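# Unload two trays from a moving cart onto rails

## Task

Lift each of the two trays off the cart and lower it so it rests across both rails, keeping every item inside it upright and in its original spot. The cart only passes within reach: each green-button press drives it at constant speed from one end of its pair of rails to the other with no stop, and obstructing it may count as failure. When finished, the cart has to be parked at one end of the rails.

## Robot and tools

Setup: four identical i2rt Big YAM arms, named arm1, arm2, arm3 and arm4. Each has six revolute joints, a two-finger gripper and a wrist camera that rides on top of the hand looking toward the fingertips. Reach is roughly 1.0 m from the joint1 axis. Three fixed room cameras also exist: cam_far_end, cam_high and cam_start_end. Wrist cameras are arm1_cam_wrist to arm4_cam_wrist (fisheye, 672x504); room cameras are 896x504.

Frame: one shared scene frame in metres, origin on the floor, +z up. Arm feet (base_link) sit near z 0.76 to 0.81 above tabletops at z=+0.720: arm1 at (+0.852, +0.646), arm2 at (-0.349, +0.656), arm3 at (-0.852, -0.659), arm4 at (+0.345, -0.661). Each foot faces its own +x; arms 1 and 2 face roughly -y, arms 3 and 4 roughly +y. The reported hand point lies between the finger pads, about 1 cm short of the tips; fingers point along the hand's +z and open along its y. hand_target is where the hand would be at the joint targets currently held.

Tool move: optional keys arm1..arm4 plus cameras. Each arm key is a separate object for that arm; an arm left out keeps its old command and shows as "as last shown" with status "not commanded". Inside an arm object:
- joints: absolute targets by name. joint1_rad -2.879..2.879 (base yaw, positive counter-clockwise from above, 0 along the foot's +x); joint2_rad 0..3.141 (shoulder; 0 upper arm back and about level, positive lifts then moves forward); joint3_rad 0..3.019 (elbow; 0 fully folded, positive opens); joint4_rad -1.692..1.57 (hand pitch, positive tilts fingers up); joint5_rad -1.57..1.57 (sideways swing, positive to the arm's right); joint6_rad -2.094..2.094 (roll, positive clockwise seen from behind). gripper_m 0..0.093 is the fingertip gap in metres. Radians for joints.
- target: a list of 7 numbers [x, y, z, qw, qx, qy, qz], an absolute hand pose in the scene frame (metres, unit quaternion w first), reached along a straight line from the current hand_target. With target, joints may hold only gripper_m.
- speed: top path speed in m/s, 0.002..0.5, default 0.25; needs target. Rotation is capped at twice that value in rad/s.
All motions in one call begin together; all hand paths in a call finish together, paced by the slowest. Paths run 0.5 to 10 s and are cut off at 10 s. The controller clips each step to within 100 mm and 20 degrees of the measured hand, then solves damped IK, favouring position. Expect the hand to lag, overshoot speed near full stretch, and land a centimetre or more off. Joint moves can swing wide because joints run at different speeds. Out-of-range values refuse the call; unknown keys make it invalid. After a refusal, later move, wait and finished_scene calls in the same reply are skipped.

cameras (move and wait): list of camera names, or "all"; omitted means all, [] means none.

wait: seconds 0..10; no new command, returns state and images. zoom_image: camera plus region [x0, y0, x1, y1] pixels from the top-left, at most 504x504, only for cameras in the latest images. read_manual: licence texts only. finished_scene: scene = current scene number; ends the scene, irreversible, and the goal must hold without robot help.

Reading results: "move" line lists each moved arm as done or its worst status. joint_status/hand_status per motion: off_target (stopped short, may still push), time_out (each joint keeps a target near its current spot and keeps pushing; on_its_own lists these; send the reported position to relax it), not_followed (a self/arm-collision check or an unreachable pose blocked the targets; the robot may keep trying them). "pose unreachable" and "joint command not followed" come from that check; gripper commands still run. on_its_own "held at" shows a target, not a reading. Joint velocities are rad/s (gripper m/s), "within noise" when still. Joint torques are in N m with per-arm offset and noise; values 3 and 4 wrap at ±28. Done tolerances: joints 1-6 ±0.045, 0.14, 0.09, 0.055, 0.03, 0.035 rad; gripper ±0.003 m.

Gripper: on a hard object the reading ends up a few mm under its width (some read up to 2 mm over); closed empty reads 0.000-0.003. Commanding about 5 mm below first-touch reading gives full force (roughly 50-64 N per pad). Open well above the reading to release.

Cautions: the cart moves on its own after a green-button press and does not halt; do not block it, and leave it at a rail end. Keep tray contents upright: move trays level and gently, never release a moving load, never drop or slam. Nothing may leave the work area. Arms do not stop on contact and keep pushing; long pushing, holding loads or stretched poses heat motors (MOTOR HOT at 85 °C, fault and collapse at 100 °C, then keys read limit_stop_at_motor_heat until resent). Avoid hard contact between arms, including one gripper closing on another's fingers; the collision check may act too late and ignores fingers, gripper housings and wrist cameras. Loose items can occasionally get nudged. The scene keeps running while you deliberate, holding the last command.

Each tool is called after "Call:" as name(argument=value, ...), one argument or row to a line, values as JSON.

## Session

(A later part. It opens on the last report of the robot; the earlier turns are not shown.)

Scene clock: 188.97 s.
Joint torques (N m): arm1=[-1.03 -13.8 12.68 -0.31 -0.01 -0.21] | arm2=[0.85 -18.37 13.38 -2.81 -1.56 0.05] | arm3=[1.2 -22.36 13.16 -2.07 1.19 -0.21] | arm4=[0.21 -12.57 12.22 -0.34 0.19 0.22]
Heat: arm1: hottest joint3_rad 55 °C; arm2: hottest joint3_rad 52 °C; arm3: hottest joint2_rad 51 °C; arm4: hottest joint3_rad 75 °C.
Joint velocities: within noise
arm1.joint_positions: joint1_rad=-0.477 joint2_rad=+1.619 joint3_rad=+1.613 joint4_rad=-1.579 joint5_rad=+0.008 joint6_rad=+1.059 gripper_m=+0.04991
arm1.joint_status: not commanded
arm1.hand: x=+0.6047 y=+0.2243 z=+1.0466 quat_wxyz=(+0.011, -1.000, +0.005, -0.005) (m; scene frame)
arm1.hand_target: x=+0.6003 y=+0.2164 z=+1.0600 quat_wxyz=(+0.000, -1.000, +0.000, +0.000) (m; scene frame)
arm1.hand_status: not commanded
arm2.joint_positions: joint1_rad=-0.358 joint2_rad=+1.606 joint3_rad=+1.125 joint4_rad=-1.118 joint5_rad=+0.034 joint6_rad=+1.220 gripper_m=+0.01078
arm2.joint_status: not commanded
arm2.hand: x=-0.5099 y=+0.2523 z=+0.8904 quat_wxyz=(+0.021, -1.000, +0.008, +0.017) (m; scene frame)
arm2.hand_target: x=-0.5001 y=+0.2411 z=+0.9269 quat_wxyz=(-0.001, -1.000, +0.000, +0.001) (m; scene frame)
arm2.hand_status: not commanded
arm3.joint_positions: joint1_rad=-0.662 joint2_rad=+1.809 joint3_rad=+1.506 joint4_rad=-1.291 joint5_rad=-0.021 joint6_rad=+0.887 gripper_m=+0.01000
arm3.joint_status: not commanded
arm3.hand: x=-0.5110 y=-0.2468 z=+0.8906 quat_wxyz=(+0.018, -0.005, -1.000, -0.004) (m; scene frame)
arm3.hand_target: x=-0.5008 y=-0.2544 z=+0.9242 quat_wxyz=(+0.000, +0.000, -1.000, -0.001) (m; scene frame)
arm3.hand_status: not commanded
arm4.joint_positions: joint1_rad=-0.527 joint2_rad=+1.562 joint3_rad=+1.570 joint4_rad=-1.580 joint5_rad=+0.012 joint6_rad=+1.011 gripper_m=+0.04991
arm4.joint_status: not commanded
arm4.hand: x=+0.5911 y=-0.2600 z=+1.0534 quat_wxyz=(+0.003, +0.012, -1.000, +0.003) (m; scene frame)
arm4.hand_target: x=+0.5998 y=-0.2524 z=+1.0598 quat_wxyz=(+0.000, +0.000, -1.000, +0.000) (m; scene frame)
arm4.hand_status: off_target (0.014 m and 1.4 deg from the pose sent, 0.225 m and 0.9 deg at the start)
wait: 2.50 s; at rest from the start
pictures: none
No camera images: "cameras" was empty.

Call:
wait(
  seconds=1.8,
  cameras=[],
)

Call:
move(
  arm1={"target":[0.598,0.217,0.815,0,1,0,0]},
  arm4={"target":[0.60,-0.252,0.810,0,0,1,0]},
  cameras=["arm1_cam_wrist","arm4_cam_wrist"],
)

Call:
move(
  arm1={"target":[0.515,0.217,0.815,0,1,0,0],"joints":{"gripper_m":0.0},"speed":0.06},
  arm4={"target":[0.515,-0.252,0.810,0,0,1,0],"joints":{"gripper_m":0.0},"speed":0.06},
  cameras=["arm1_cam_wrist","arm4_cam_wrist"],
)

Call:
move(
  arm1={"target":[0.475,0.217,0.92,0,1,0,0],"speed":0.1},
  arm4={"target":[0.475,-0.252,0.915,0,0,1,0],"speed":0.1},
  cameras=["arm1_cam_wrist","arm4_cam_wrist","cam_high"],
)

Scene clock: 197.70 s.
Joint torques (N m): arm1=[-0.32 -14.1 12.52 -0.08 -0.02 -0.19] | arm2=[0.73 -18.32 13.44 -2.8 -1.57 0.04] | arm3=[0.44 -21.6 13.27 -2.09 1.24 -0.19] | arm4=[0.15 -12.81 12.18 -0.28 0.18 0.21]
Heat: arm1: hottest joint3_rad 55 °C; arm2: hottest joint3_rad 52 °C; arm3: hottest joint2_rad 51 °C; arm4: hottest joint3_rad 76 °C.
Joint velocities: within noise
arm1.joint_positions: joint1_rad=-0.477 joint2_rad=+1.619 joint3_rad=+1.613 joint4_rad=-1.579 joint5_rad=+0.008 joint6_rad=+1.059 gripper_m=+0.04991
arm1.joint_status: not commanded
arm1.hand: x=+0.6047 y=+0.2243 z=+1.0466 quat_wxyz=(+0.011, -1.000, +0.005, -0.005) (m; scene frame)
arm1.hand_target: x=+0.6003 y=+0.2164 z=+1.0600 quat_wxyz=(+0.000, -1.000, +0.000, +0.000) (m; scene frame)
arm1.hand_status: not commanded
arm2.joint_positions: joint1_rad=-0.358 joint2_rad=+1.606 joint3_rad=+1.125 joint4_rad=-1.118 joint5_rad=+0.034 joint6_rad=+1.220 gripper_m=+0.01078
arm2.joint_status: not commanded
arm2.hand: x=-0.5099 y=+0.2523 z=+0.8904 quat_wxyz=(+0.021, -1.000, +0.008, +0.017) (m; scene frame)
arm2.hand_target: x=-0.5001 y=+0.2411 z=+0.9269 quat_wxyz=(-0.001, -1.000, +0.000, +0.001) (m; scene frame)
arm2.hand_status: not commanded
arm3.joint_positions: joint1_rad=-0.662 joint2_rad=+1.809 joint3_rad=+1.506 joint4_rad=-1.291 joint5_rad=-0.021 joint6_rad=+0.887 gripper_m=+0.01000
arm3.joint_status: not commanded
arm3.hand: x=-0.5110 y=-0.2468 z=+0.8906 quat_wxyz=(+0.018, -0.005, -1.000, -0.004) (m; scene frame)
arm3.hand_target: x=-0.5008 y=-0.2544 z=+0.9242 quat_wxyz=(+0.000, +0.000, -1.000, -0.001) (m; scene frame)
arm3.hand_status: not commanded
arm4.joint_positions: joint1_rad=-0.527 joint2_rad=+1.562 joint3_rad=+1.570 joint4_rad=-1.580 joint5_rad=+0.012 joint6_rad=+1.011 gripper_m=+0.04991
arm4.joint_status: not commanded
arm4.hand: x=+0.5911 y=-0.2600 z=+1.0534 quat_wxyz=(+0.003, +0.012, -1.000, +0.003) (m; scene frame)
arm4.hand_target: x=+0.5998 y=-0.2524 z=+1.0598 quat_wxyz=(+0.000, +0.000, -1.000, +0.000) (m; scene frame)
arm4.hand_status: off_target (0.014 m and 1.4 deg from the pose sent, 0.225 m and 0.9 deg at the start)
wait: 1.80 s; at rest from the start
pictures: none
No camera images: "cameras" was empty.

Scene clock: 199.37 s.
Joint torques (N m): arm1=[-1.67 -13.39 7.1 0.88 0.01 -0.19] | arm2=[1.03 -18.32 13.37 -2.81 -1.57 0.02] | arm3=[0.26 -21.42 13.27 -2.18 1.25 -0.22] | arm4=[-0.03 -14.8 7.21 0.66 0.17 0.15]
Heat: arm1: hottest joint3_rad 55 °C; arm2: hottest joint3_rad 52 °C; arm3: hottest joint2_rad 52 °C; arm4: hottest joint3_rad 75 °C.
move: arm1 off_target; arm4 done
Joint velocities: within noise
arm1.joint_positions: joint1_rad=-0.477 joint2_rad=+1.779 joint3_rad=+1.234 joint4_rad=-0.984 joint5_rad=+0.007 joint6_rad=+1.051 gripper_m=+0.04991
arm1.joint_status: not commanded
arm1.hand: x=+0.5985 y=+0.2110 z=+0.8321 quat_wxyz=(-0.013, -1.000, +0.002, +0.008) (m; scene frame)
arm1.hand_target: x=+0.5983 y=+0.2172 z=+0.8155 quat_wxyz=(+0.000, -1.000, +0.000, +0.000) (m; scene frame)
arm1.hand_status: off_target (0.018 m and 1.8 deg from the pose sent, 0.232 m and 1.5 deg at the start)
arm2, arm3: as last shown
arm4.joint_positions: joint1_rad=-0.532 joint2_rad=+1.770 joint3_rad=+1.167 joint4_rad=-0.969 joint5_rad=+0.012 joint6_rad=+1.011 gripper_m=+0.04991
arm4.joint_status: not commanded
arm4.hand: x=+0.5945 y=-0.2530 z=+0.8121 quat_wxyz=(+0.003, +0.009, -1.000, +0.003) (m; scene frame)
arm4.hand_target: x=+0.6000 y=-0.2521 z=+0.8100 quat_wxyz=(+0.000, +0.000, -1.000, +0.000) (m; scene frame)
arm4.hand_status: done (0.006 m and 1.1 deg from the pose sent, 0.244 m and 1.4 deg at the start)
pictures: arm1_cam_wrist, arm4_cam_wrist

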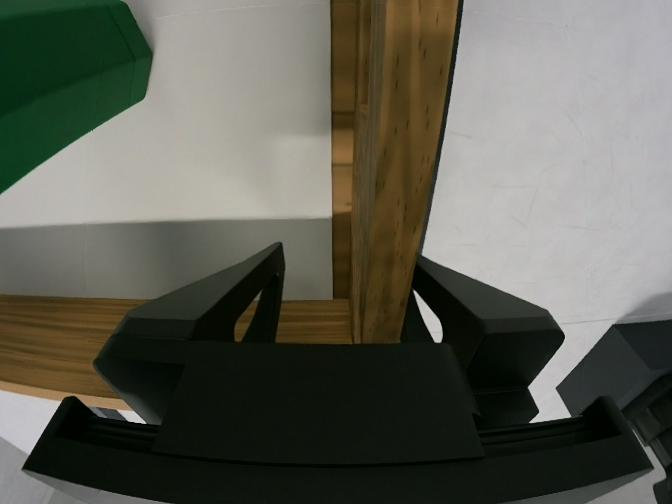

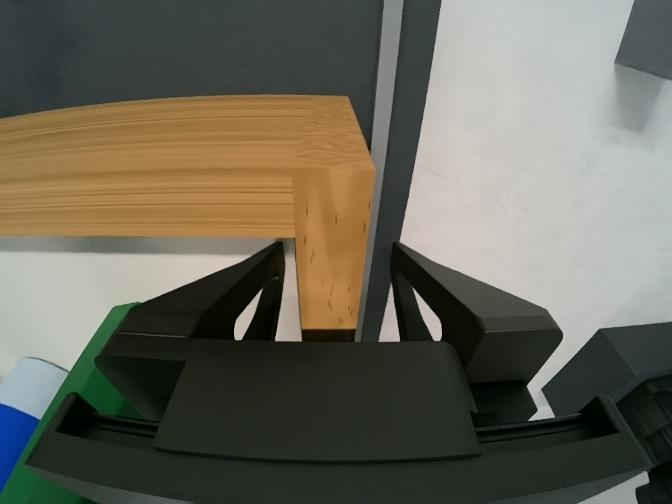

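Scene clock: 201.70 s.
Joint torques (N m): arm1=[0.09 -14.39 8.99 0.55 0.01 -0.01] | arm2=[0.79 -18.26 13.38 -2.84 -1.56 0.01] | arm3=[0.32 -21.13 13.16 -1.99 1.24 -0.17] | arm4=[0.26 -13.74 7.04 0.36 0.48 -0.09]
Heat: arm1: hottest joint3_rad 55 °C; arm2: hottest joint3_rad 53 °C; arm3: hottest joint2_rad 52 °C; arm4: hottest joint3_rad 74 °C.
move: arm1 off_target; arm4 off_target
Joint velocities: within noise
arm1.joint_positions: joint1_rad=-0.627 joint2_rad=+1.872 joint3_rad=+1.374 joint4_rad=-1.026 joint5_rad=+0.007 joint6_rad=+0.905 gripper_m=+0.01160
arm1.joint_status: gripper_m off_target (ended at +0.01163, target +0.00000)
arm1.hand: x=+0.5098 y=+0.2199 z=+0.8322 quat_wxyz=(-0.013, -1.000, +0.004, +0.013) (m; scene frame)
arm1.hand_target: x=+0.5153 y=+0.2175 z=+0.8152 quat_wxyz=(+0.000, -1.000, +0.000, +0.000) (m; scene frame)
arm1.hand_status: off_target (0.018 m and 2.1 deg from the pose sent, 0.085 m and 1.8 deg at the start)
arm2, arm3: as last shown
arm4.joint_positions: joint1_rad=-0.372 joint2_rad=+1.691 joint3_rad=+1.047 joint4_rad=-0.926 joint5_rad=+0.006 joint6_rad=+1.199 gripper_m=+0.01131
arm4.joint_status: gripper_m off_target (ended at +0.01134, target +0.00000)
arm4.hand: x=+0.5112 y=-0.2526 z=+0.8106 quat_wxyz=(+0.005, -0.005, -1.000, +0.000) (m; scene frame)
arm4.hand_target: x=+0.5151 y=-0.2520 z=+0.8101 quat_wxyz=(+0.000, +0.000, -1.000, +0.000) (m; scene frame)
arm4.hand_status: done (0.004 m and 0.8 deg from the pose sent, 0.079 m and 1.1 deg at the start)
pictures: arm1_cam_wrist, arm4_cam_wrist

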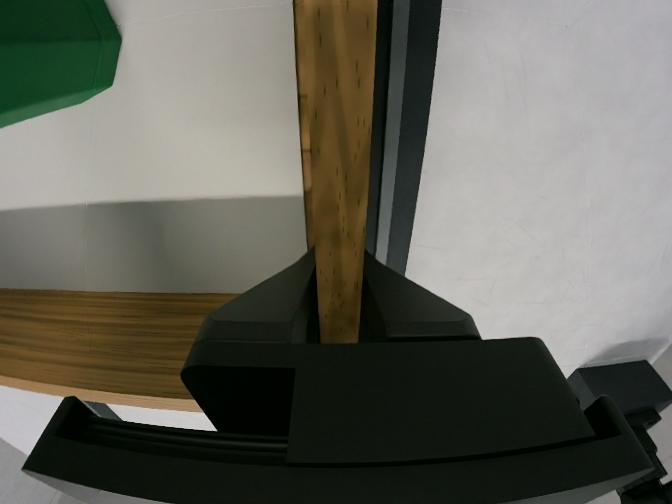

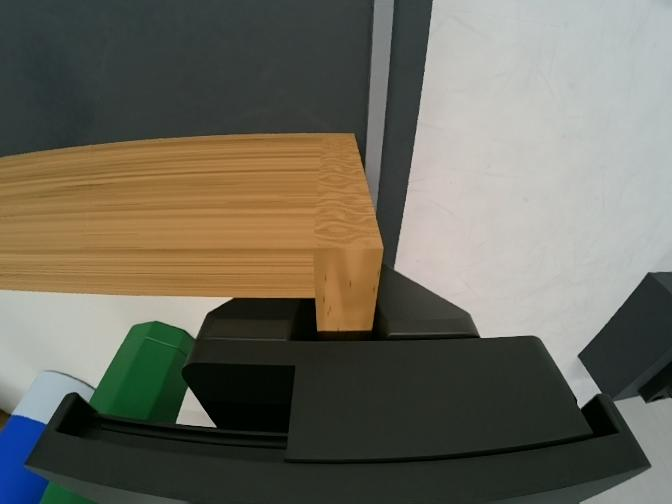

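Scene clock: 203.37 s.
Joint torques (N m): arm1=[-1.2 -19.78 12.94 -2.09 1.45 -0.31] | arm2=[0.79 -18.14 13.44 -2.78 -1.57 0.03] | arm3=[0.26 -21.89 13.23 -2.17 1.26 -0.22] | arm4=[1.38 -15.74 11.96 -2.32 -0.92 -0.12]
Heat: arm1: hottest joint3_rad 55 °C; arm2: hottest joint3_rad 53 °C; arm3: hottest joint2_rad 52 °C; arm4: hottest joint3_rad 74 °C.
move: arm1 off_target; arm4 off_target
Joint velocities: within noise
arm1.joint_positions: joint1_rad=-0.661 joint2_rad=+1.881 joint3_rad=+1.555 joint4_rad=-1.245 joint5_rad=-0.038 joint6_rad=+0.879 gripper_m=+0.01188
arm1.joint_status: not commanded
arm1.hand: x=+0.4893 y=+0.2129 z=+0.8901 quat_wxyz=(-0.009, -1.000, +0.007, -0.019) (m; scene frame)
arm1.hand_target: x=+0.4757 y=+0.2175 z=+0.9197 quat_wxyz=(-0.001, -1.000, +0.001, +0.001) (m; scene frame)
arm1.hand_status: off_target (0.033 m and 2.6 deg from the pose sent, 0.094 m and 2.1 deg at the start)
arm2, arm3: as last shown
arm4.joint_positions: joint1_rad=-0.296 joint2_rad=+1.557 joint3_rad=+1.087 joint4_rad=-1.131 joint5_rad=+0.042 joint6_rad=+1.293 gripper_m=+0.01131
arm4.joint_status: not commanded
arm4.hand: x=+0.4800 y=-0.2647 z=+0.8795 quat_wxyz=(-0.008, -0.013, -1.000, +0.020) (m; scene frame)
arm4.hand_target: x=+0.4750 y=-0.2531 z=+0.9141 quat_wxyz=(-0.001, +0.000, -1.000, -0.001) (m; scene frame)
arm4.hand_status: off_target (0.038 m and 2.9 deg from the pose sent, 0.111 m and 0.8 deg at the start)
pictures: arm1_cam_wrist, arm4_cam_wrist, cam_high

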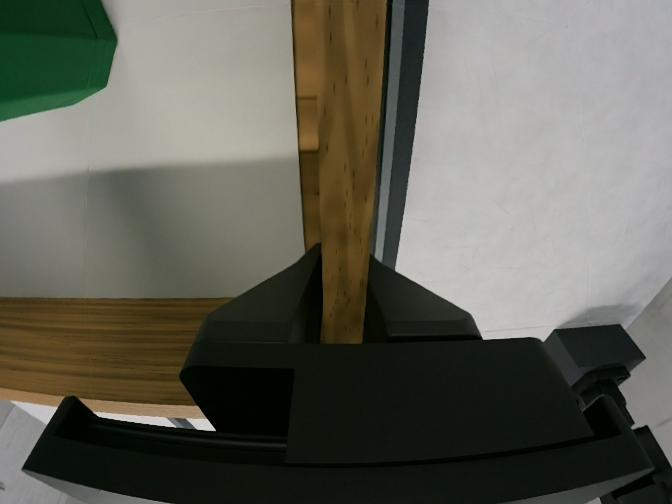

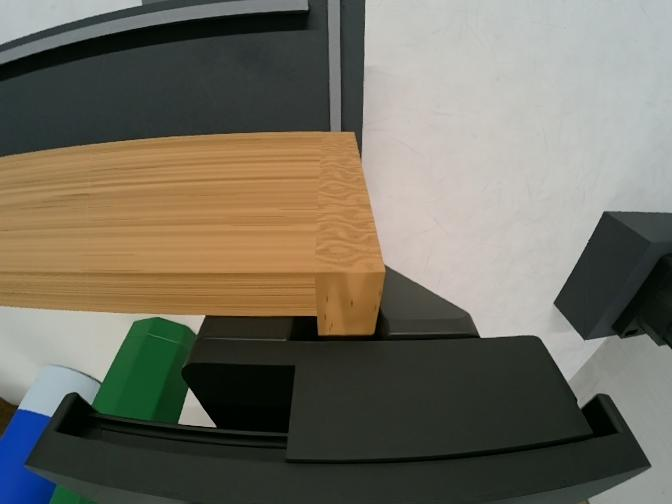

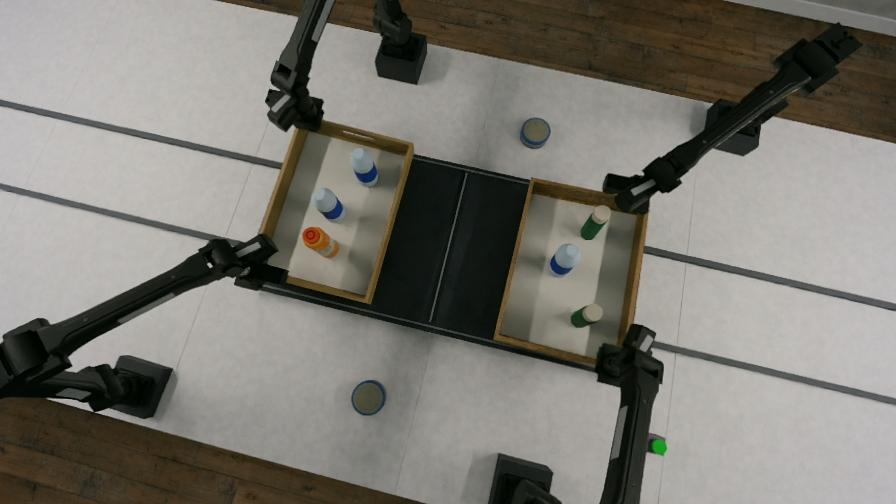

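Call:
wait(
  seconds=9,
  cameras=["cam_high"],
)

Call:
zoom_image(
  camera="cam_high",
  region=[220, 90, 680, 390],
)

Scene clock: 217.10 s.
Joint torques (N m): arm1=[-1.38 -19.66 12.88 -2.09 1.4 -0.32] | arm2=[0.91 -18.14 13.41 -2.78 -1.56 0.03] | arm3=[-0.09 -21.66 13.27 -2.11 1.3 -0.22] | arm4=[1.49 -15.79 11.97 -2.26 -0.92 -0.14]
Heat: arm1: hottest joint3_rad 53 °C; arm2: hottest joint3_rad 53 °C; arm3: hottest joint2_rad 52 °C; arm4: hottest joint3_rad 74 °C.
Joint velocities: within noise
arm1.joint_positions: joint1_rad=-0.661 joint2_rad=+1.881 joint3_rad=+1.555 joint4_rad=-1.245 joint5_rad=-0.038 joint6_rad=+0.879 gripper_m=+0.01188
arm1.joint_status: not commanded
arm1.hand: x=+0.4893 y=+0.2129 z=+0.8901 quat_wxyz=(-0.009, -1.000, +0.007, -0.019) (m; scene frame)
arm1.hand_target: x=+0.4757 y=+0.2175 z=+0.9197 quat_wxyz=(-0.001, -1.000, +0.001, +0.001) (m; scene frame)
arm1.hand_status: off_target (0.033 m and 2.6 deg from the pose sent, 0.094 m and 2.1 deg at the start)
arm2.joint_positions: joint1_rad=-0.358 joint2_rad=+1.606 joint3_rad=+1.125 joint4_rad=-1.118 joint5_rad=+0.034 joint6_rad=+1.220 gripper_m=+0.01078
arm2.joint_status: not commanded
arm2.hand: x=-0.5099 y=+0.2523 z=+0.8904 quat_wxyz=(+0.021, -1.000, +0.008, +0.017) (m; scene frame)
arm2.hand_target: x=-0.5001 y=+0.2411 z=+0.9269 quat_wxyz=(-0.001, -1.000, +0.000, +0.001) (m; scene frame)
arm2.hand_status: not commanded
arm3.joint_positions: joint1_rad=-0.662 joint2_rad=+1.809 joint3_rad=+1.506 joint4_rad=-1.291 joint5_rad=-0.021 joint6_rad=+0.887 gripper_m=+0.01000
arm3.joint_status: not commanded
arm3.hand: x=-0.5110 y=-0.2468 z=+0.8906 quat_wxyz=(+0.018, -0.005, -1.000, -0.004) (m; scene frame)
arm3.hand_target: x=-0.5008 y=-0.2544 z=+0.9242 quat_wxyz=(+0.000, +0.000, -1.000, -0.001) (m; scene frame)
arm3.hand_status: not commanded
arm4.joint_positions: joint1_rad=-0.296 joint2_rad=+1.557 joint3_rad=+1.087 joint4_rad=-1.131 joint5_rad=+0.042 joint6_rad=+1.293 gripper_m=+0.01131
arm4.joint_status: not commanded
arm4.hand: x=+0.4800 y=-0.2647 z=+0.8795 quat_wxyz=(-0.008, -0.013, -1.000, +0.020) (m; scene frame)
arm4.hand_target: x=+0.4750 y=-0.2531 z=+0.9141 quat_wxyz=(-0.001, +0.000, -1.000, -0.001) (m; scene frame)
arm4.hand_status: off_target (0.038 m and 2.9 deg from the pose sent, 0.111 m and 0.8 deg at the start)
wait: 9.00 s; at rest from the start
pictures: cam_high

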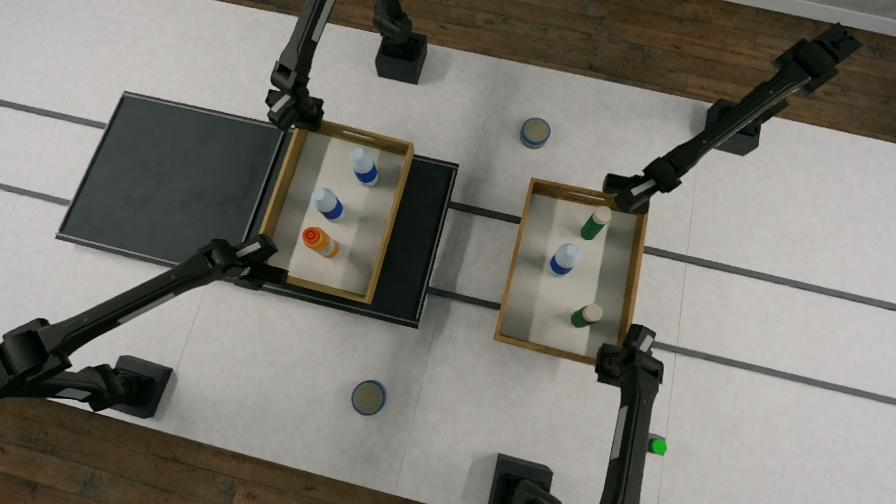

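Scaled by 1.096 from the camera's 896x504 image, which has a finer 1280x720 frame.

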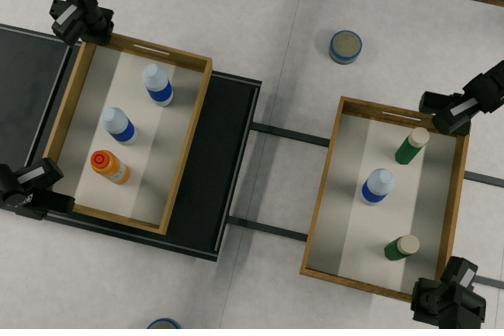

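Clear of the bottles tray; lower it.

Call:
move(
  arm1={"target":[0.475,0.217,0.835,0,1,0,0],"speed":0.06},
  arm4={"target":[0.475,-0.252,0.825,0,0,1,0],"speed":0.06},
  cameras=["cam_high"],
)

Call:
move(
  arm1={"target":[0.475,0.217,0.81,0,1,0,0],"speed":0.04},
  arm4={"target":[0.475,-0.252,0.796,0,0,1,0],"speed":0.04},
  cameras=["arm1_cam_wrist","arm4_cam_wrist","cam_high"],
)

Call:
zoom_image(
  camera="cam_high",
  region=[460, 150, 690, 390],
)

Scene clock: 224.33 s.
Joint torques (N m): arm1=[-1.32 -19.55 9.05 0.02 1.5 -0.25] | arm2=[1.08 -18.32 13.41 -2.78 -1.56 0.03] | arm3=[0.38 -21.83 13.22 -2.03 1.23 -0.22] | arm4=[1.14 -15.21 7.87 -0.4 -0.95 -0.15]
Heat: arm1: hottest joint3_rad 53 °C; arm2: hottest joint3_rad 53 °C; arm3: hottest joint2_rad 52 °C; arm4: hottest joint3_rad 74 °C.
move: arm1 off_target; arm4 off_target
Joint velocities: within noise
arm1.joint_positions: joint1_rad=-0.666 joint2_rad=+1.962 joint3_rad=+1.489 joint4_rad=-1.101 joint5_rad=-0.038 joint6_rad=+0.868 gripper_m=+0.01194
arm1.joint_status: not commanded
arm1.hand: x=+0.4848 y=+0.2119 z=+0.8229 quat_wxyz=(-0.008, -1.000, +0.004, -0.020) (m; scene frame)
arm1.hand_target: x=+0.4752 y=+0.2171 z=+0.8349 quat_wxyz=(+0.000, -1.000, +0.000, +0.000) (m; scene frame)
arm1.hand_status: off_target (0.016 m and 2.6 deg from the pose sent, 0.057 m and 2.6 deg at the start)
arm2, arm3: as last shown
arm4.joint_positions: joint1_rad=-0.295 joint2_rad=+1.662 joint3_rad=+1.008 joint4_rad=-0.938 joint5_rad=+0.043 joint6_rad=+1.292 gripper_m=+0.01131
arm4.joint_status: not commanded
arm4.hand: x=+0.4800 y=-0.2605 z=+0.8114 quat_wxyz=(-0.009, -0.013, -1.000, +0.016) (m; scene frame)
arm4.hand_target: x=+0.4749 y=-0.2522 z=+0.8249 quat_wxyz=(+0.000, +0.000, -1.000, +0.000) (m; scene frame)
arm4.hand_status: off_target (0.017 m and 2.6 deg from the pose sent, 0.056 m and 2.9 deg at the start)
pictures: cam_high

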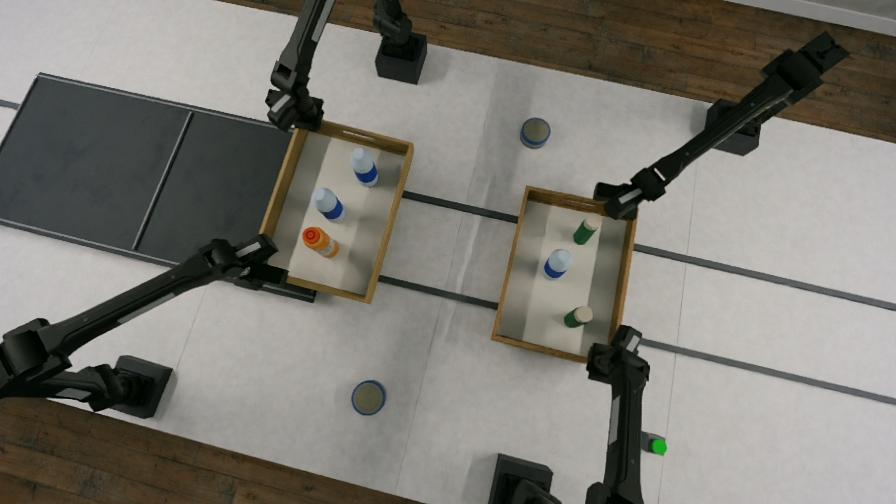

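Scene clock: 225.57 s.
Joint torques (N m): arm1=[-0.97 -18.26 8.4 0.72 0.72 -0.15] | arm2=[0.97 -18.55 13.46 -2.82 -1.57 0.03] | arm3=[0.21 -21.25 13.15 -1.98 1.25 -0.17] | arm4=[1.14 -14.21 7.17 0.08 -0.04 -0.15]
Heat: arm1: hottest joint3_rad 53 °C; arm2: hottest joint3_rad 53 °C; arm3: hottest joint2_rad 52 °C; arm4: hottest joint3_rad 74 °C.
move: arm1 done; arm4 done
Joint velocities: within noise
arm1.joint_positions: joint1_rad=-0.666 joint2_rad=+1.971 joint3_rad=+1.471 joint4_rad=-1.059 joint5_rad=-0.014 joint6_rad=+0.868 gripper_m=+0.01194
arm1.joint_status: not commanded
arm1.hand: x=+0.4808 y=+0.2134 z=+0.8114 quat_wxyz=(-0.006, -1.000, +0.004, -0.007) (m; scene frame)
arm1.hand_target: x=+0.4751 y=+0.2171 z=+0.8100 quat_wxyz=(+0.000, -1.000, +0.000, +0.000) (m; scene frame)
arm1.hand_status: done (0.007 m and 1.1 deg from the pose sent, 0.017 m and 2.5 deg at the start)
arm2, arm3: as last shown
arm4.joint_positions: joint1_rad=-0.295 joint2_rad=+1.697 joint3_rad=+0.985 joint4_rad=-0.870 joint5_rad=+0.020 joint6_rad=+1.292 gripper_m=+0.01131
arm4.joint_status: not commanded
arm4.hand: x=+0.4763 y=-0.2580 z=+0.7904 quat_wxyz=(+0.000, -0.013, -1.000, +0.008) (m; scene frame)
arm4.hand_target: x=+0.4749 y=-0.2520 z=+0.7960 quat_wxyz=(+0.000, +0.000, -1.000, +0.000) (m; scene frame)
arm4.hand_status: done (0.008 m and 1.7 deg from the pose sent, 0.018 m and 2.6 deg at the start)
pictures: arm1_cam_wrist, arm4_cam_wrist, cam_high

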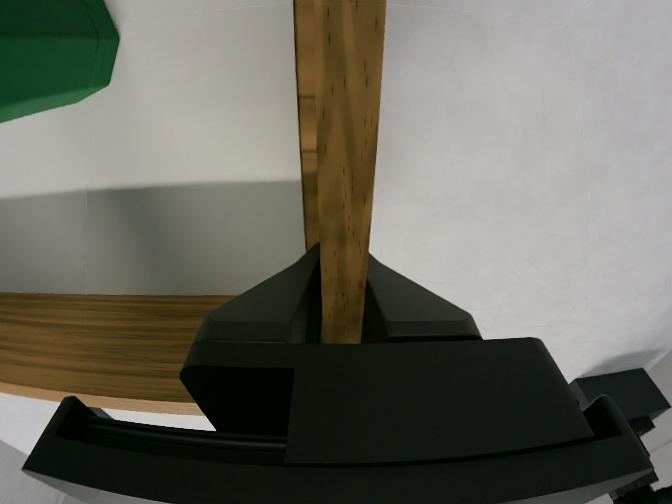

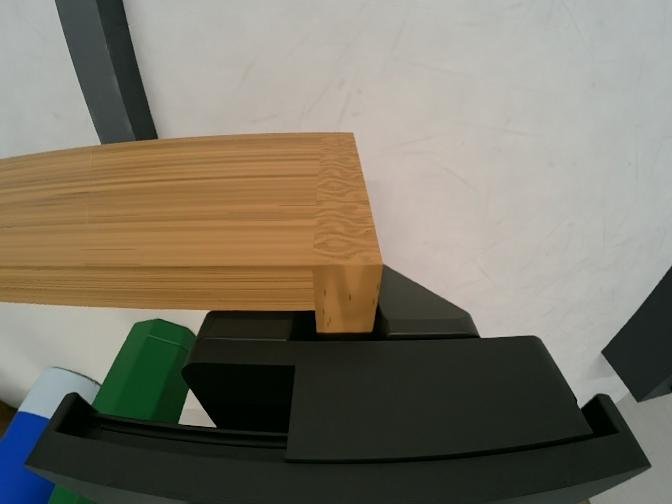

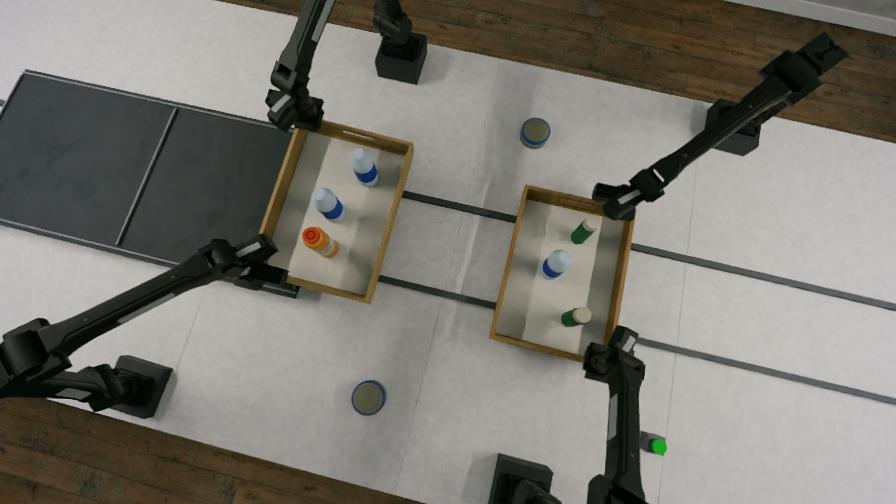

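Scaled by 2.100 from the camera's 896x504 image, which has a finer 1280x720 frame.

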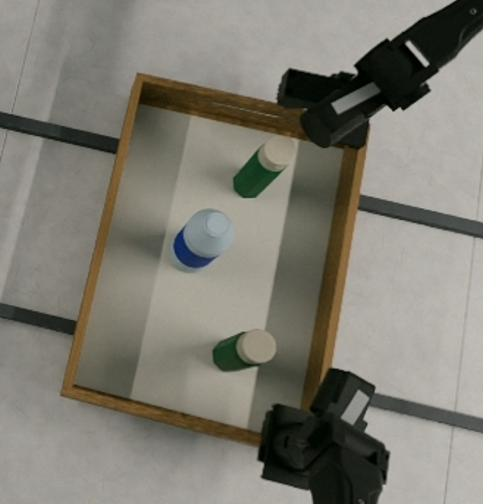

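Call:
move(
  arm1={"target":[0.475,0.215,0.782,0,1,0,0],"speed":0.04},
  arm4={"target":[0.475,-0.255,0.768,0,0,1,0],"speed":0.04},
  cameras=["arm1_cam_wrist","arm4_cam_wrist","cam_high"],
)

Call:
zoom_image(
  camera="cam_high",
  region=[460, 150, 690, 390],
)

Scene clock: 231.07 s.
Joint torques (N m): arm1=[-1.08 -16.62 7.98 0.84 0.18 -0.32] | arm2=[1.03 -18.49 13.41 -2.77 -1.58 0.03] | arm3=[-0.15 -21.25 13.15 -2.09 1.27 -0.2] | arm4=[0.91 -13.16 6.34 0.38 0.6 -0.18]
Heat: arm1: hottest joint3_rad 52 °C; arm2: hottest joint3_rad 53 °C; arm3: hottest joint2_rad 52 °C; arm4: hottest joint3_rad 71 °C.
move: arm1 off_target; arm4 done
Joint velocities: within noise
arm1.joint_positions: joint1_rad=-0.666 joint2_rad=+1.993 joint3_rad=+1.456 joint4_rad=-1.009 joint5_rad=+0.001 joint6_rad=+0.873 gripper_m=+0.01190
arm1.joint_status: not commanded
arm1.hand: x=+0.4767 y=+0.2125 z=+0.7949 quat_wxyz=(-0.006, -1.000, +0.007, +0.004) (m; scene frame)
arm1.hand_target: x=+0.4752 y=+0.2151 z=+0.7822 quat_wxyz=(+0.000, -1.000, +0.000, +0.000) (m; scene frame)
arm1.hand_status: off_target (0.013 m and 1.2 deg from the pose sent, 0.030 m and 1.1 deg at the start)
arm2, arm3: as last shown
arm4.joint_positions: joint1_rad=-0.295 joint2_rad=+1.730 joint3_rad=+0.961 joint4_rad=-0.800 joint5_rad=+0.003 joint6_rad=+1.291 gripper_m=+0.01131
arm4.joint_status: not commanded
arm4.hand: x=+0.4735 y=-0.2566 z=+0.7702 quat_wxyz=(+0.006, -0.013, -1.000, -0.001) (m; scene frame)
arm4.hand_target: x=+0.4749 y=-0.2550 z=+0.7681 quat_wxyz=(+0.000, +0.000, -1.000, +0.000) (m; scene frame)
arm4.hand_status: done (0.003 m and 1.6 deg from the pose sent, 0.023 m and 1.7 deg at the start)
pictures: arm1_cam_wrist, arm4_cam_wrist, cam_high

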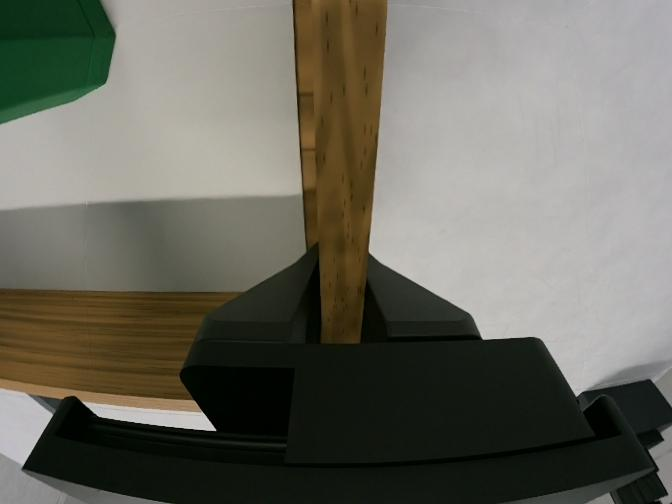

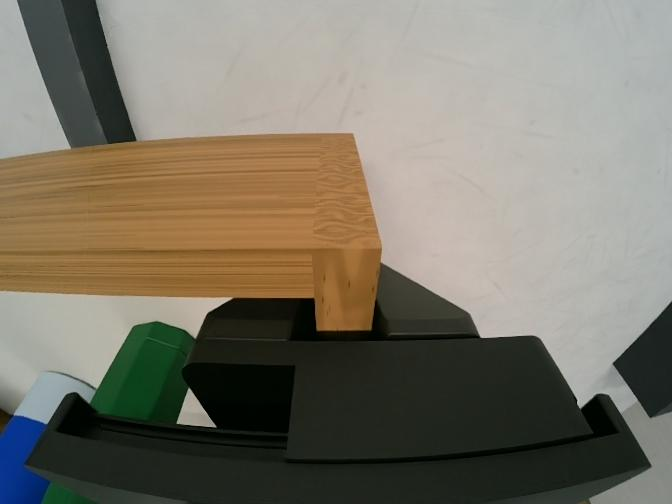

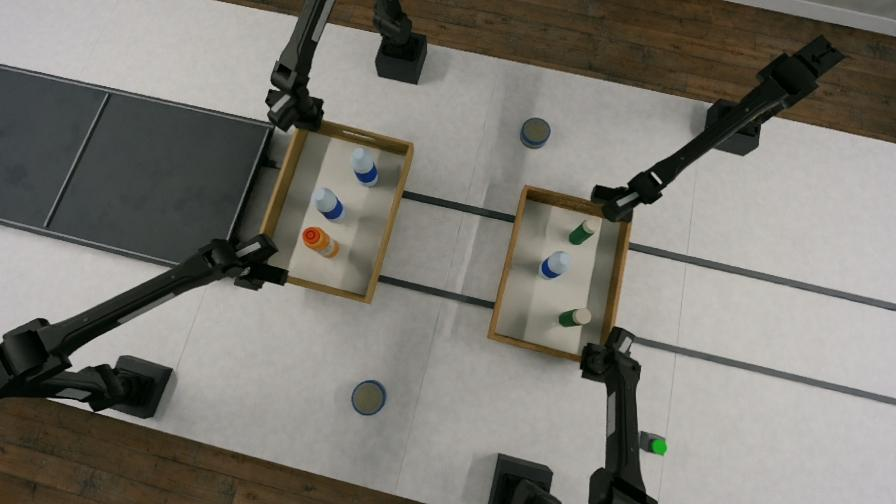

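Scaled by 2.100 from the camera's 896x504 image, which has a finer 1280x720 frame.

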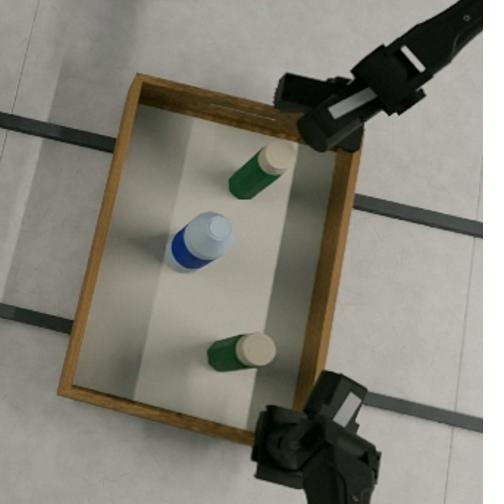

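Call:
move(
  arm1={"joints":{"gripper_m":0.045}},
  arm4={"joints":{"gripper_m":0.045}},
  arm2={"target":[-0.50,0.24,0.845,0,1,0,0],"speed":0.06},
  arm3={"target":[-0.50,-0.254,0.853,0,0,1,0],"speed":0.06},
  cameras=["arm1_cam_wrist","arm4_cam_wrist"],
)

Call:
move(
  arm1={"target":[0.475,0.212,0.96,0,1,0,0],"speed":0.1},
  arm4={"target":[0.475,-0.255,0.96,0,0,1,0],"speed":0.1},
  arm2={"target":[-0.50,0.24,0.803,0,1,0,0],"speed":0.04},
  arm3={"target":[-0.50,-0.254,0.812,0,0,1,0],"speed":0.04},
  cameras=["cam_high","arm2_cam_wrist","arm3_cam_wrist"],
)

Call:
move(
  arm2={"target":[-0.50,0.24,0.776,0,1,0,0],"speed":0.04},
  arm3={"target":[-0.50,-0.252,0.785,0,0,1,0],"speed":0.04},
  cameras=["cam_high","arm2_cam_wrist","arm3_cam_wrist"],
)

Call:
zoom_image(
  camera="cam_high",
  region=[220, 90, 440, 310],
)

Scene clock: 243.43 s.
Joint torques (N m): arm1=[-1.79 -17.73 8.03 0.75 0.14 -0.16] | arm2=[1.26 -17.03 8.99 -1.03 -1.44 0.14] | arm3=[0.67 -20.72 9.63 -0.12 1.13 -0.16] | arm4=[0.91 -13.04 6.31 0.42 0.19 -0.12]
Heat: arm1: hottest joint3_rad 51 °C; arm2: hottest joint3_rad 53 °C; arm3: hottest joint2_rad 52 °C; arm4: hottest joint3_rad 67 °C.
move: arm1 done; arm2 off_target; arm3 off_target; arm4 done
Joint velocities: within noise
arm1.joint_positions: joint1_rad=-0.666 joint2_rad=+2.006 joint3_rad=+1.456 joint4_rad=-1.009 joint5_rad=+0.001 joint6_rad=+0.866 gripper_m=+0.04492
arm1.joint_status: all done
arm1.hand: x=+0.4778 y=+0.2138 z=+0.7876 quat_wxyz=(-0.001, -1.000, +0.004, -0.001) (m; scene frame)
arm1.hand_target: x=+0.4751 y=+0.2152 z=+0.7823 quat_wxyz=(+0.000, -1.000, +0.000, +0.000) (m; scene frame)
arm1.hand_status: not commanded
arm2.joint_positions: joint1_rad=-0.358 joint2_rad=+1.692 joint3_rad=+1.059 joint4_rad=-0.950 joint5_rad=+0.030 joint6_rad=+1.213 gripper_m=+0.01078
arm2.joint_status: not commanded
arm2.hand: x=-0.5119 y=+0.2475 z=+0.8326 quat_wxyz=(+0.013, -1.000, +0.005, +0.018) (m; scene frame)
arm2.hand_target: x=-0.5001 y=+0.2403 z=+0.8447 quat_wxyz=(+0.000, -1.000, +0.000, +0.000) (m; scene frame)
arm2.hand_status: off_target (0.019 m and 2.6 deg from the pose sent, 0.048 m and 3.3 deg at the start)
arm3.joint_positions: joint1_rad=-0.665 joint2_rad=+1.855 joint3_rad=+1.429 joint4_rad=-1.166 joint5_rad=-0.018 joint6_rad=+0.881 gripper_m=+0.01000
arm3.joint_status: not commanded
arm3.hand: x=-0.5098 y=-0.2478 z=+0.8392 quat_wxyz=(+0.016, -0.004, -1.000, -0.004) (m; scene frame)
arm3.hand_target: x=-0.5002 y=-0.2539 z=+0.8530 quat_wxyz=(+0.000, +0.000, -1.000, +0.000) (m; scene frame)
arm3.hand_status: off_target (0.018 m and 1.9 deg from the pose sent, 0.040 m and 2.2 deg at the start)
arm4.joint_positions: joint1_rad=-0.295 joint2_rad=+1.730 joint3_rad=+0.961 joint4_rad=-0.800 joint5_rad=+0.014 joint6_rad=+1.285 gripper_m=+0.04493
arm4.joint_status: all done
arm4.hand: x=+0.4752 y=-0.2571 z=+0.7702 quat_wxyz=(+0.001, -0.010, -1.000, +0.001) (m; scene frame)
arm4.hand_target: x=+0.4749 y=-0.2550 z=+0.7681 quat_wxyz=(+0.000, +0.000, -1.000, +0.000) (m; scene frame)
arm4.hand_status: not commanded
pictures: arm1_cam_wrist, arm4_cam_wrist

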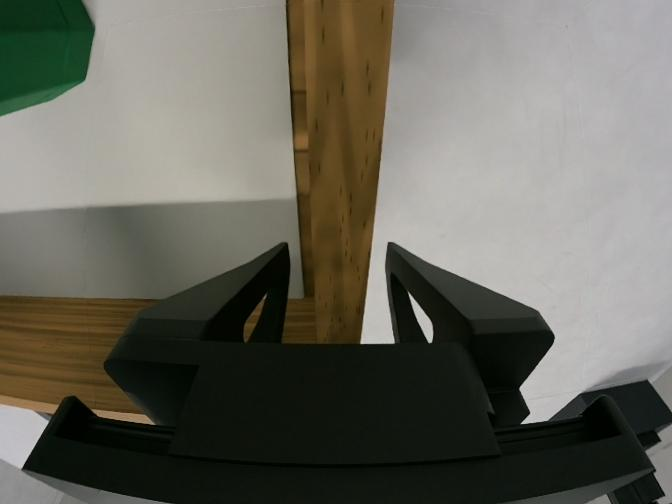

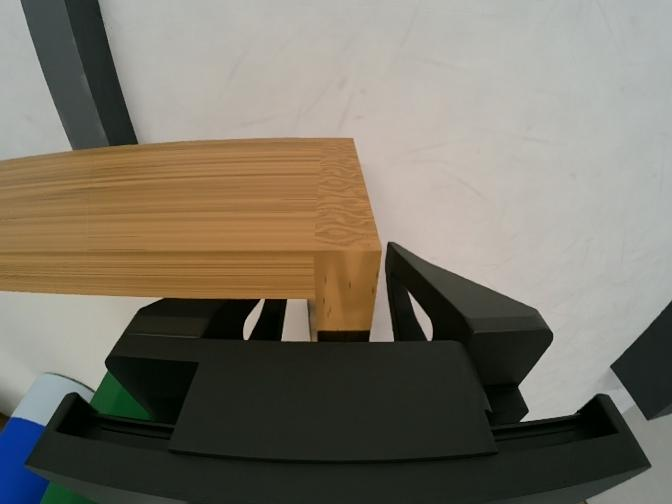

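Scene clock: 245.90 s.
Joint torques (N m): arm1=[-0.91 -19.19 12.64 -0.23 0.16 -0.12] | arm2=[1.2 -16.91 7.95 -0.72 -0.96 0.12] | arm3=[0.67 -19.72 8.98 0.01 0.87 -0.23] | arm4=[1.32 -12.4 11.3 -0.4 0.2 -0.05]
Heat: arm1: hottest joint3_rad 51 °C; arm2: hottest joint3_rad 53 °C; arm3: hottest joint2_rad 52 °C; arm4: hottest joint3_rad 67 °C.
move: arm1 off_target; arm2 off_target; arm3 off_target; arm4 off_target
Joint velocities: within noise
arm1.joint_positions: joint1_rad=-0.666 joint2_rad=+1.865 joint3_rad=+1.648 joint4_rad=-1.395 joint5_rad=+0.001 joint6_rad=+0.866 gripper_m=+0.04493
arm1.joint_status: not commanded
arm1.hand: x=+0.4844 y=+0.2223 z=+0.9332 quat_wxyz=(+0.019, -1.000, +0.004, -0.018) (m; scene frame)
arm1.hand_target: x=+0.4758 y=+0.2129 z=+0.9600 quat_wxyz=(+0.000, -1.000, +0.000, +0.000) (m; scene frame)
arm1.hand_status: off_target (0.030 m and 3.0 deg from the pose sent, 0.173 m and 0.4 deg at the start)
arm2.joint_positions: joint1_rad=-0.358 joint2_rad=+1.754 joint3_rad=+1.024 joint4_rad=-0.848 joint5_rad=+0.016 joint6_rad=+1.214 gripper_m=+0.01078
arm2.joint_status: not commanded
arm2.hand: x=-0.5104 y=+0.2462 z=+0.7959 quat_wxyz=(+0.008, -1.000, +0.005, +0.013) (m; scene frame)
arm2.hand_target: x=-0.5001 y=+0.2402 z=+0.8030 quat_wxyz=(+0.000, -1.000, +0.000, +0.000) (m; scene frame)
arm2.hand_status: off_target (0.014 m and 1.9 deg from the pose sent, 0.033 m and 2.6 deg at the start)
arm3.joint_positions: joint1_rad=-0.665 joint2_rad=+1.886 joint3_rad=+1.384 joint4_rad=-1.077 joint5_rad=-0.010 joint6_rad=+0.881 gripper_m=+0.01000
arm3.joint_status: not commanded
arm3.hand: x=-0.5085 y=-0.2477 z=+0.8073 quat_wxyz=(+0.009, -0.004, -1.000, -0.006) (m; scene frame)
arm3.hand_target: x=-0.5002 y=-0.2540 z=+0.8120 quat_wxyz=(+0.000, +0.000, -1.000, +0.000) (m; scene frame)
arm3.hand_status: off_target (0.012 m and 1.3 deg from the pose sent, 0.029 m and 1.9 deg at the start)
arm4.joint_positions: joint1_rad=-0.293 joint2_rad=+1.478 joint3_rad=+1.183 joint4_rad=-1.300 joint5_rad=+0.014 joint6_rad=+1.285 gripper_m=+0.04493
arm4.joint_status: not commanded
arm4.hand: x=+0.4742 y=-0.2668 z=+0.9452 quat_wxyz=(+0.005, -0.009, -1.000, +0.013) (m; scene frame)
arm4.hand_target: x=+0.4747 y=-0.2555 z=+0.9599 quat_wxyz=(+0.000, +0.000, -1.000, +0.000) (m; scene frame)
arm4.hand_status: off_target (0.019 m and 1.9 deg from the pose sent, 0.190 m and 1.1 deg at the start)
pictures: arm2_cam_wrist, arm3_cam_wrist, cam_high

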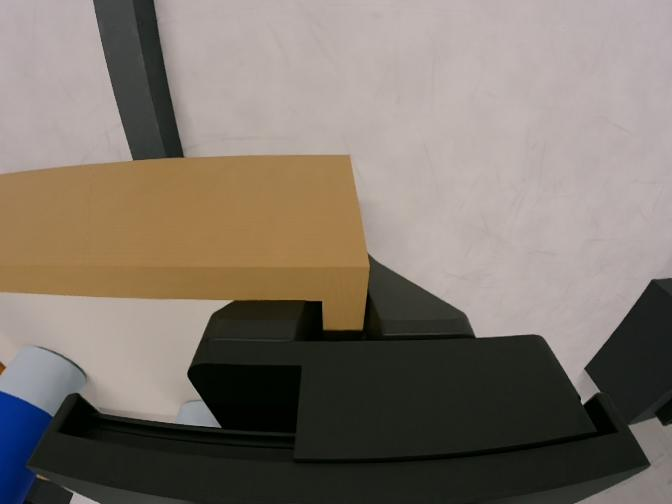

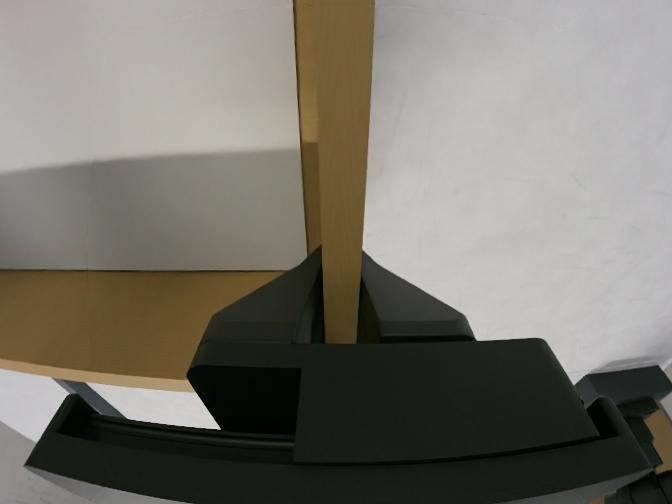

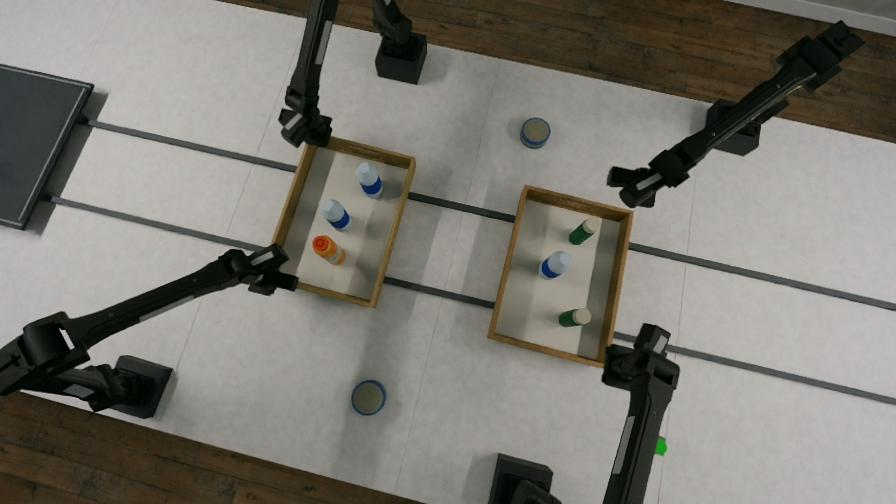

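Scene clock: 247.07 s.
Joint torques (N m): arm1=[-0.97 -19.02 12.74 -0.12 0.15 -0.1] | arm2=[1.26 -16.21 7.47 -0.24 0.11 0.13] | arm3=[1.08 -17.9 8.46 0.77 -0.01 -0.13] | arm4=[1.38 -12.34 11.29 -0.36 0.2 -0.05]
Heat: arm1: hottest joint3_rad 52 °C; arm2: hottest joint3_rad 52 °C; arm3: hottest joint2_rad 52 °C; arm4: hottest joint3_rad 67 °C.
move: arm2 done; arm3 off_target
Joint velocities: within noise
arm1, arm4: as last shown
arm2.joint_positions: joint1_rad=-0.358 joint2_rad=+1.795 joint3_rad=+1.006 joint4_rad=-0.789 joint5_rad=-0.015 joint6_rad=+1.217 gripper_m=+0.01078
arm2.joint_status: not commanded
arm2.hand: x=-0.5053 y=+0.2455 z=+0.7734 quat_wxyz=(+0.003, -1.000, +0.007, -0.002) (m; scene frame)
arm2.hand_target: x=-0.5000 y=+0.2400 z=+0.7760 quat_wxyz=(+0.000, -1.000, +0.000, +0.000) (m; scene frame)
arm2.hand_status: done (0.008 m and 0.9 deg from the pose sent, 0.023 m and 1.9 deg at the start)
arm3.joint_positions: joint1_rad=-0.665 joint2_rad=+1.899 joint3_rad=+1.365 joint4_rad=-1.027 joint5_rad=+0.013 joint6_rad=+0.881 gripper_m=+0.01000
arm3.joint_status: not commanded
arm3.hand: x=-0.5036 y=-0.2477 z=+0.7945 quat_wxyz=(-0.006, -0.004, -1.000, -0.006) (m; scene frame)
arm3.hand_target: x=-0.5002 y=-0.2520 z=+0.7852 quat_wxyz=(+0.000, +0.000, -1.000, +0.000) (m; scene frame)
arm3.hand_status: off_target (0.011 m and 1.0 deg from the pose sent, 0.024 m and 1.3 deg at the start)
arm4.hand_target: x=+0.4748 y=-0.2555 z=+0.9599 quat_wxyz=(+0.000, +0.000, -1.000, +0.000) (m; scene frame)
pictures: arm2_cam_wrist, arm3_cam_wrist, cam_high

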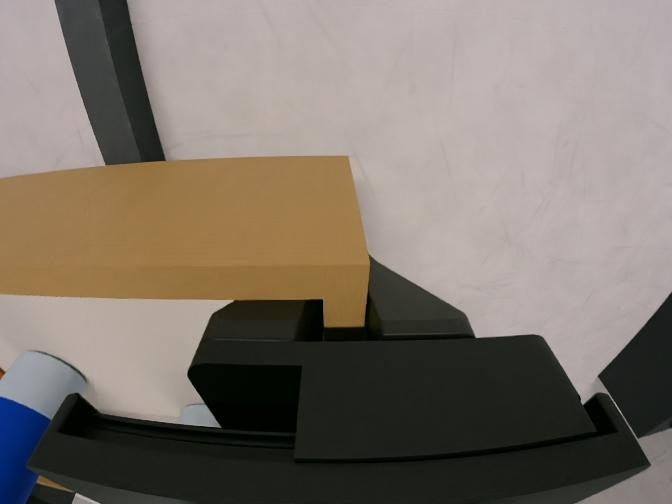

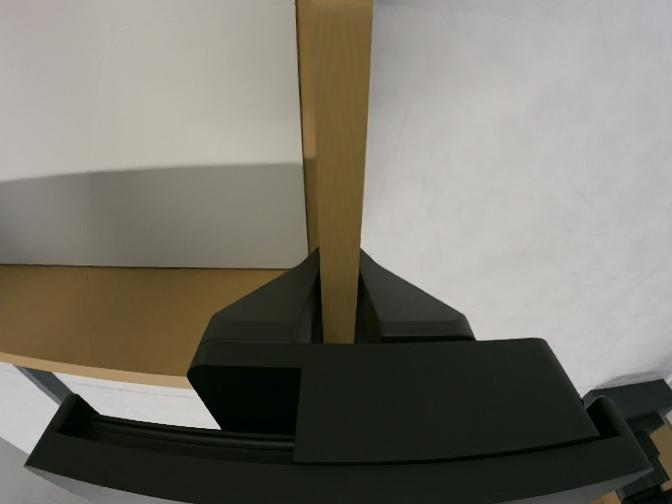

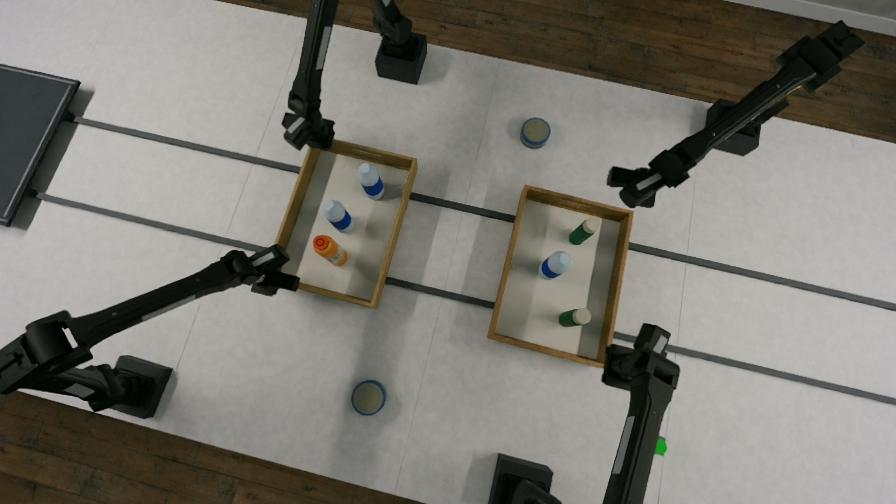

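Scaled by 2.291 from the camera's 896x504 image, which has a finer 1280x720 frame.

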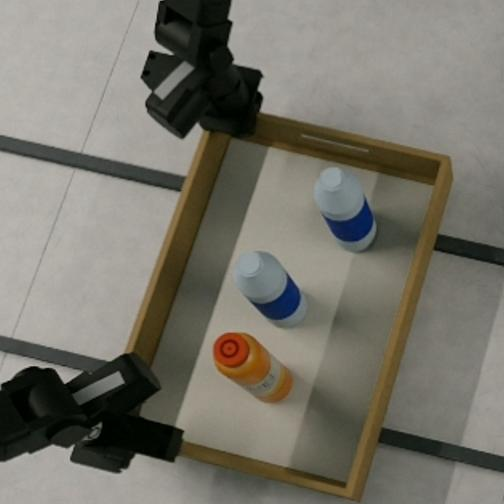

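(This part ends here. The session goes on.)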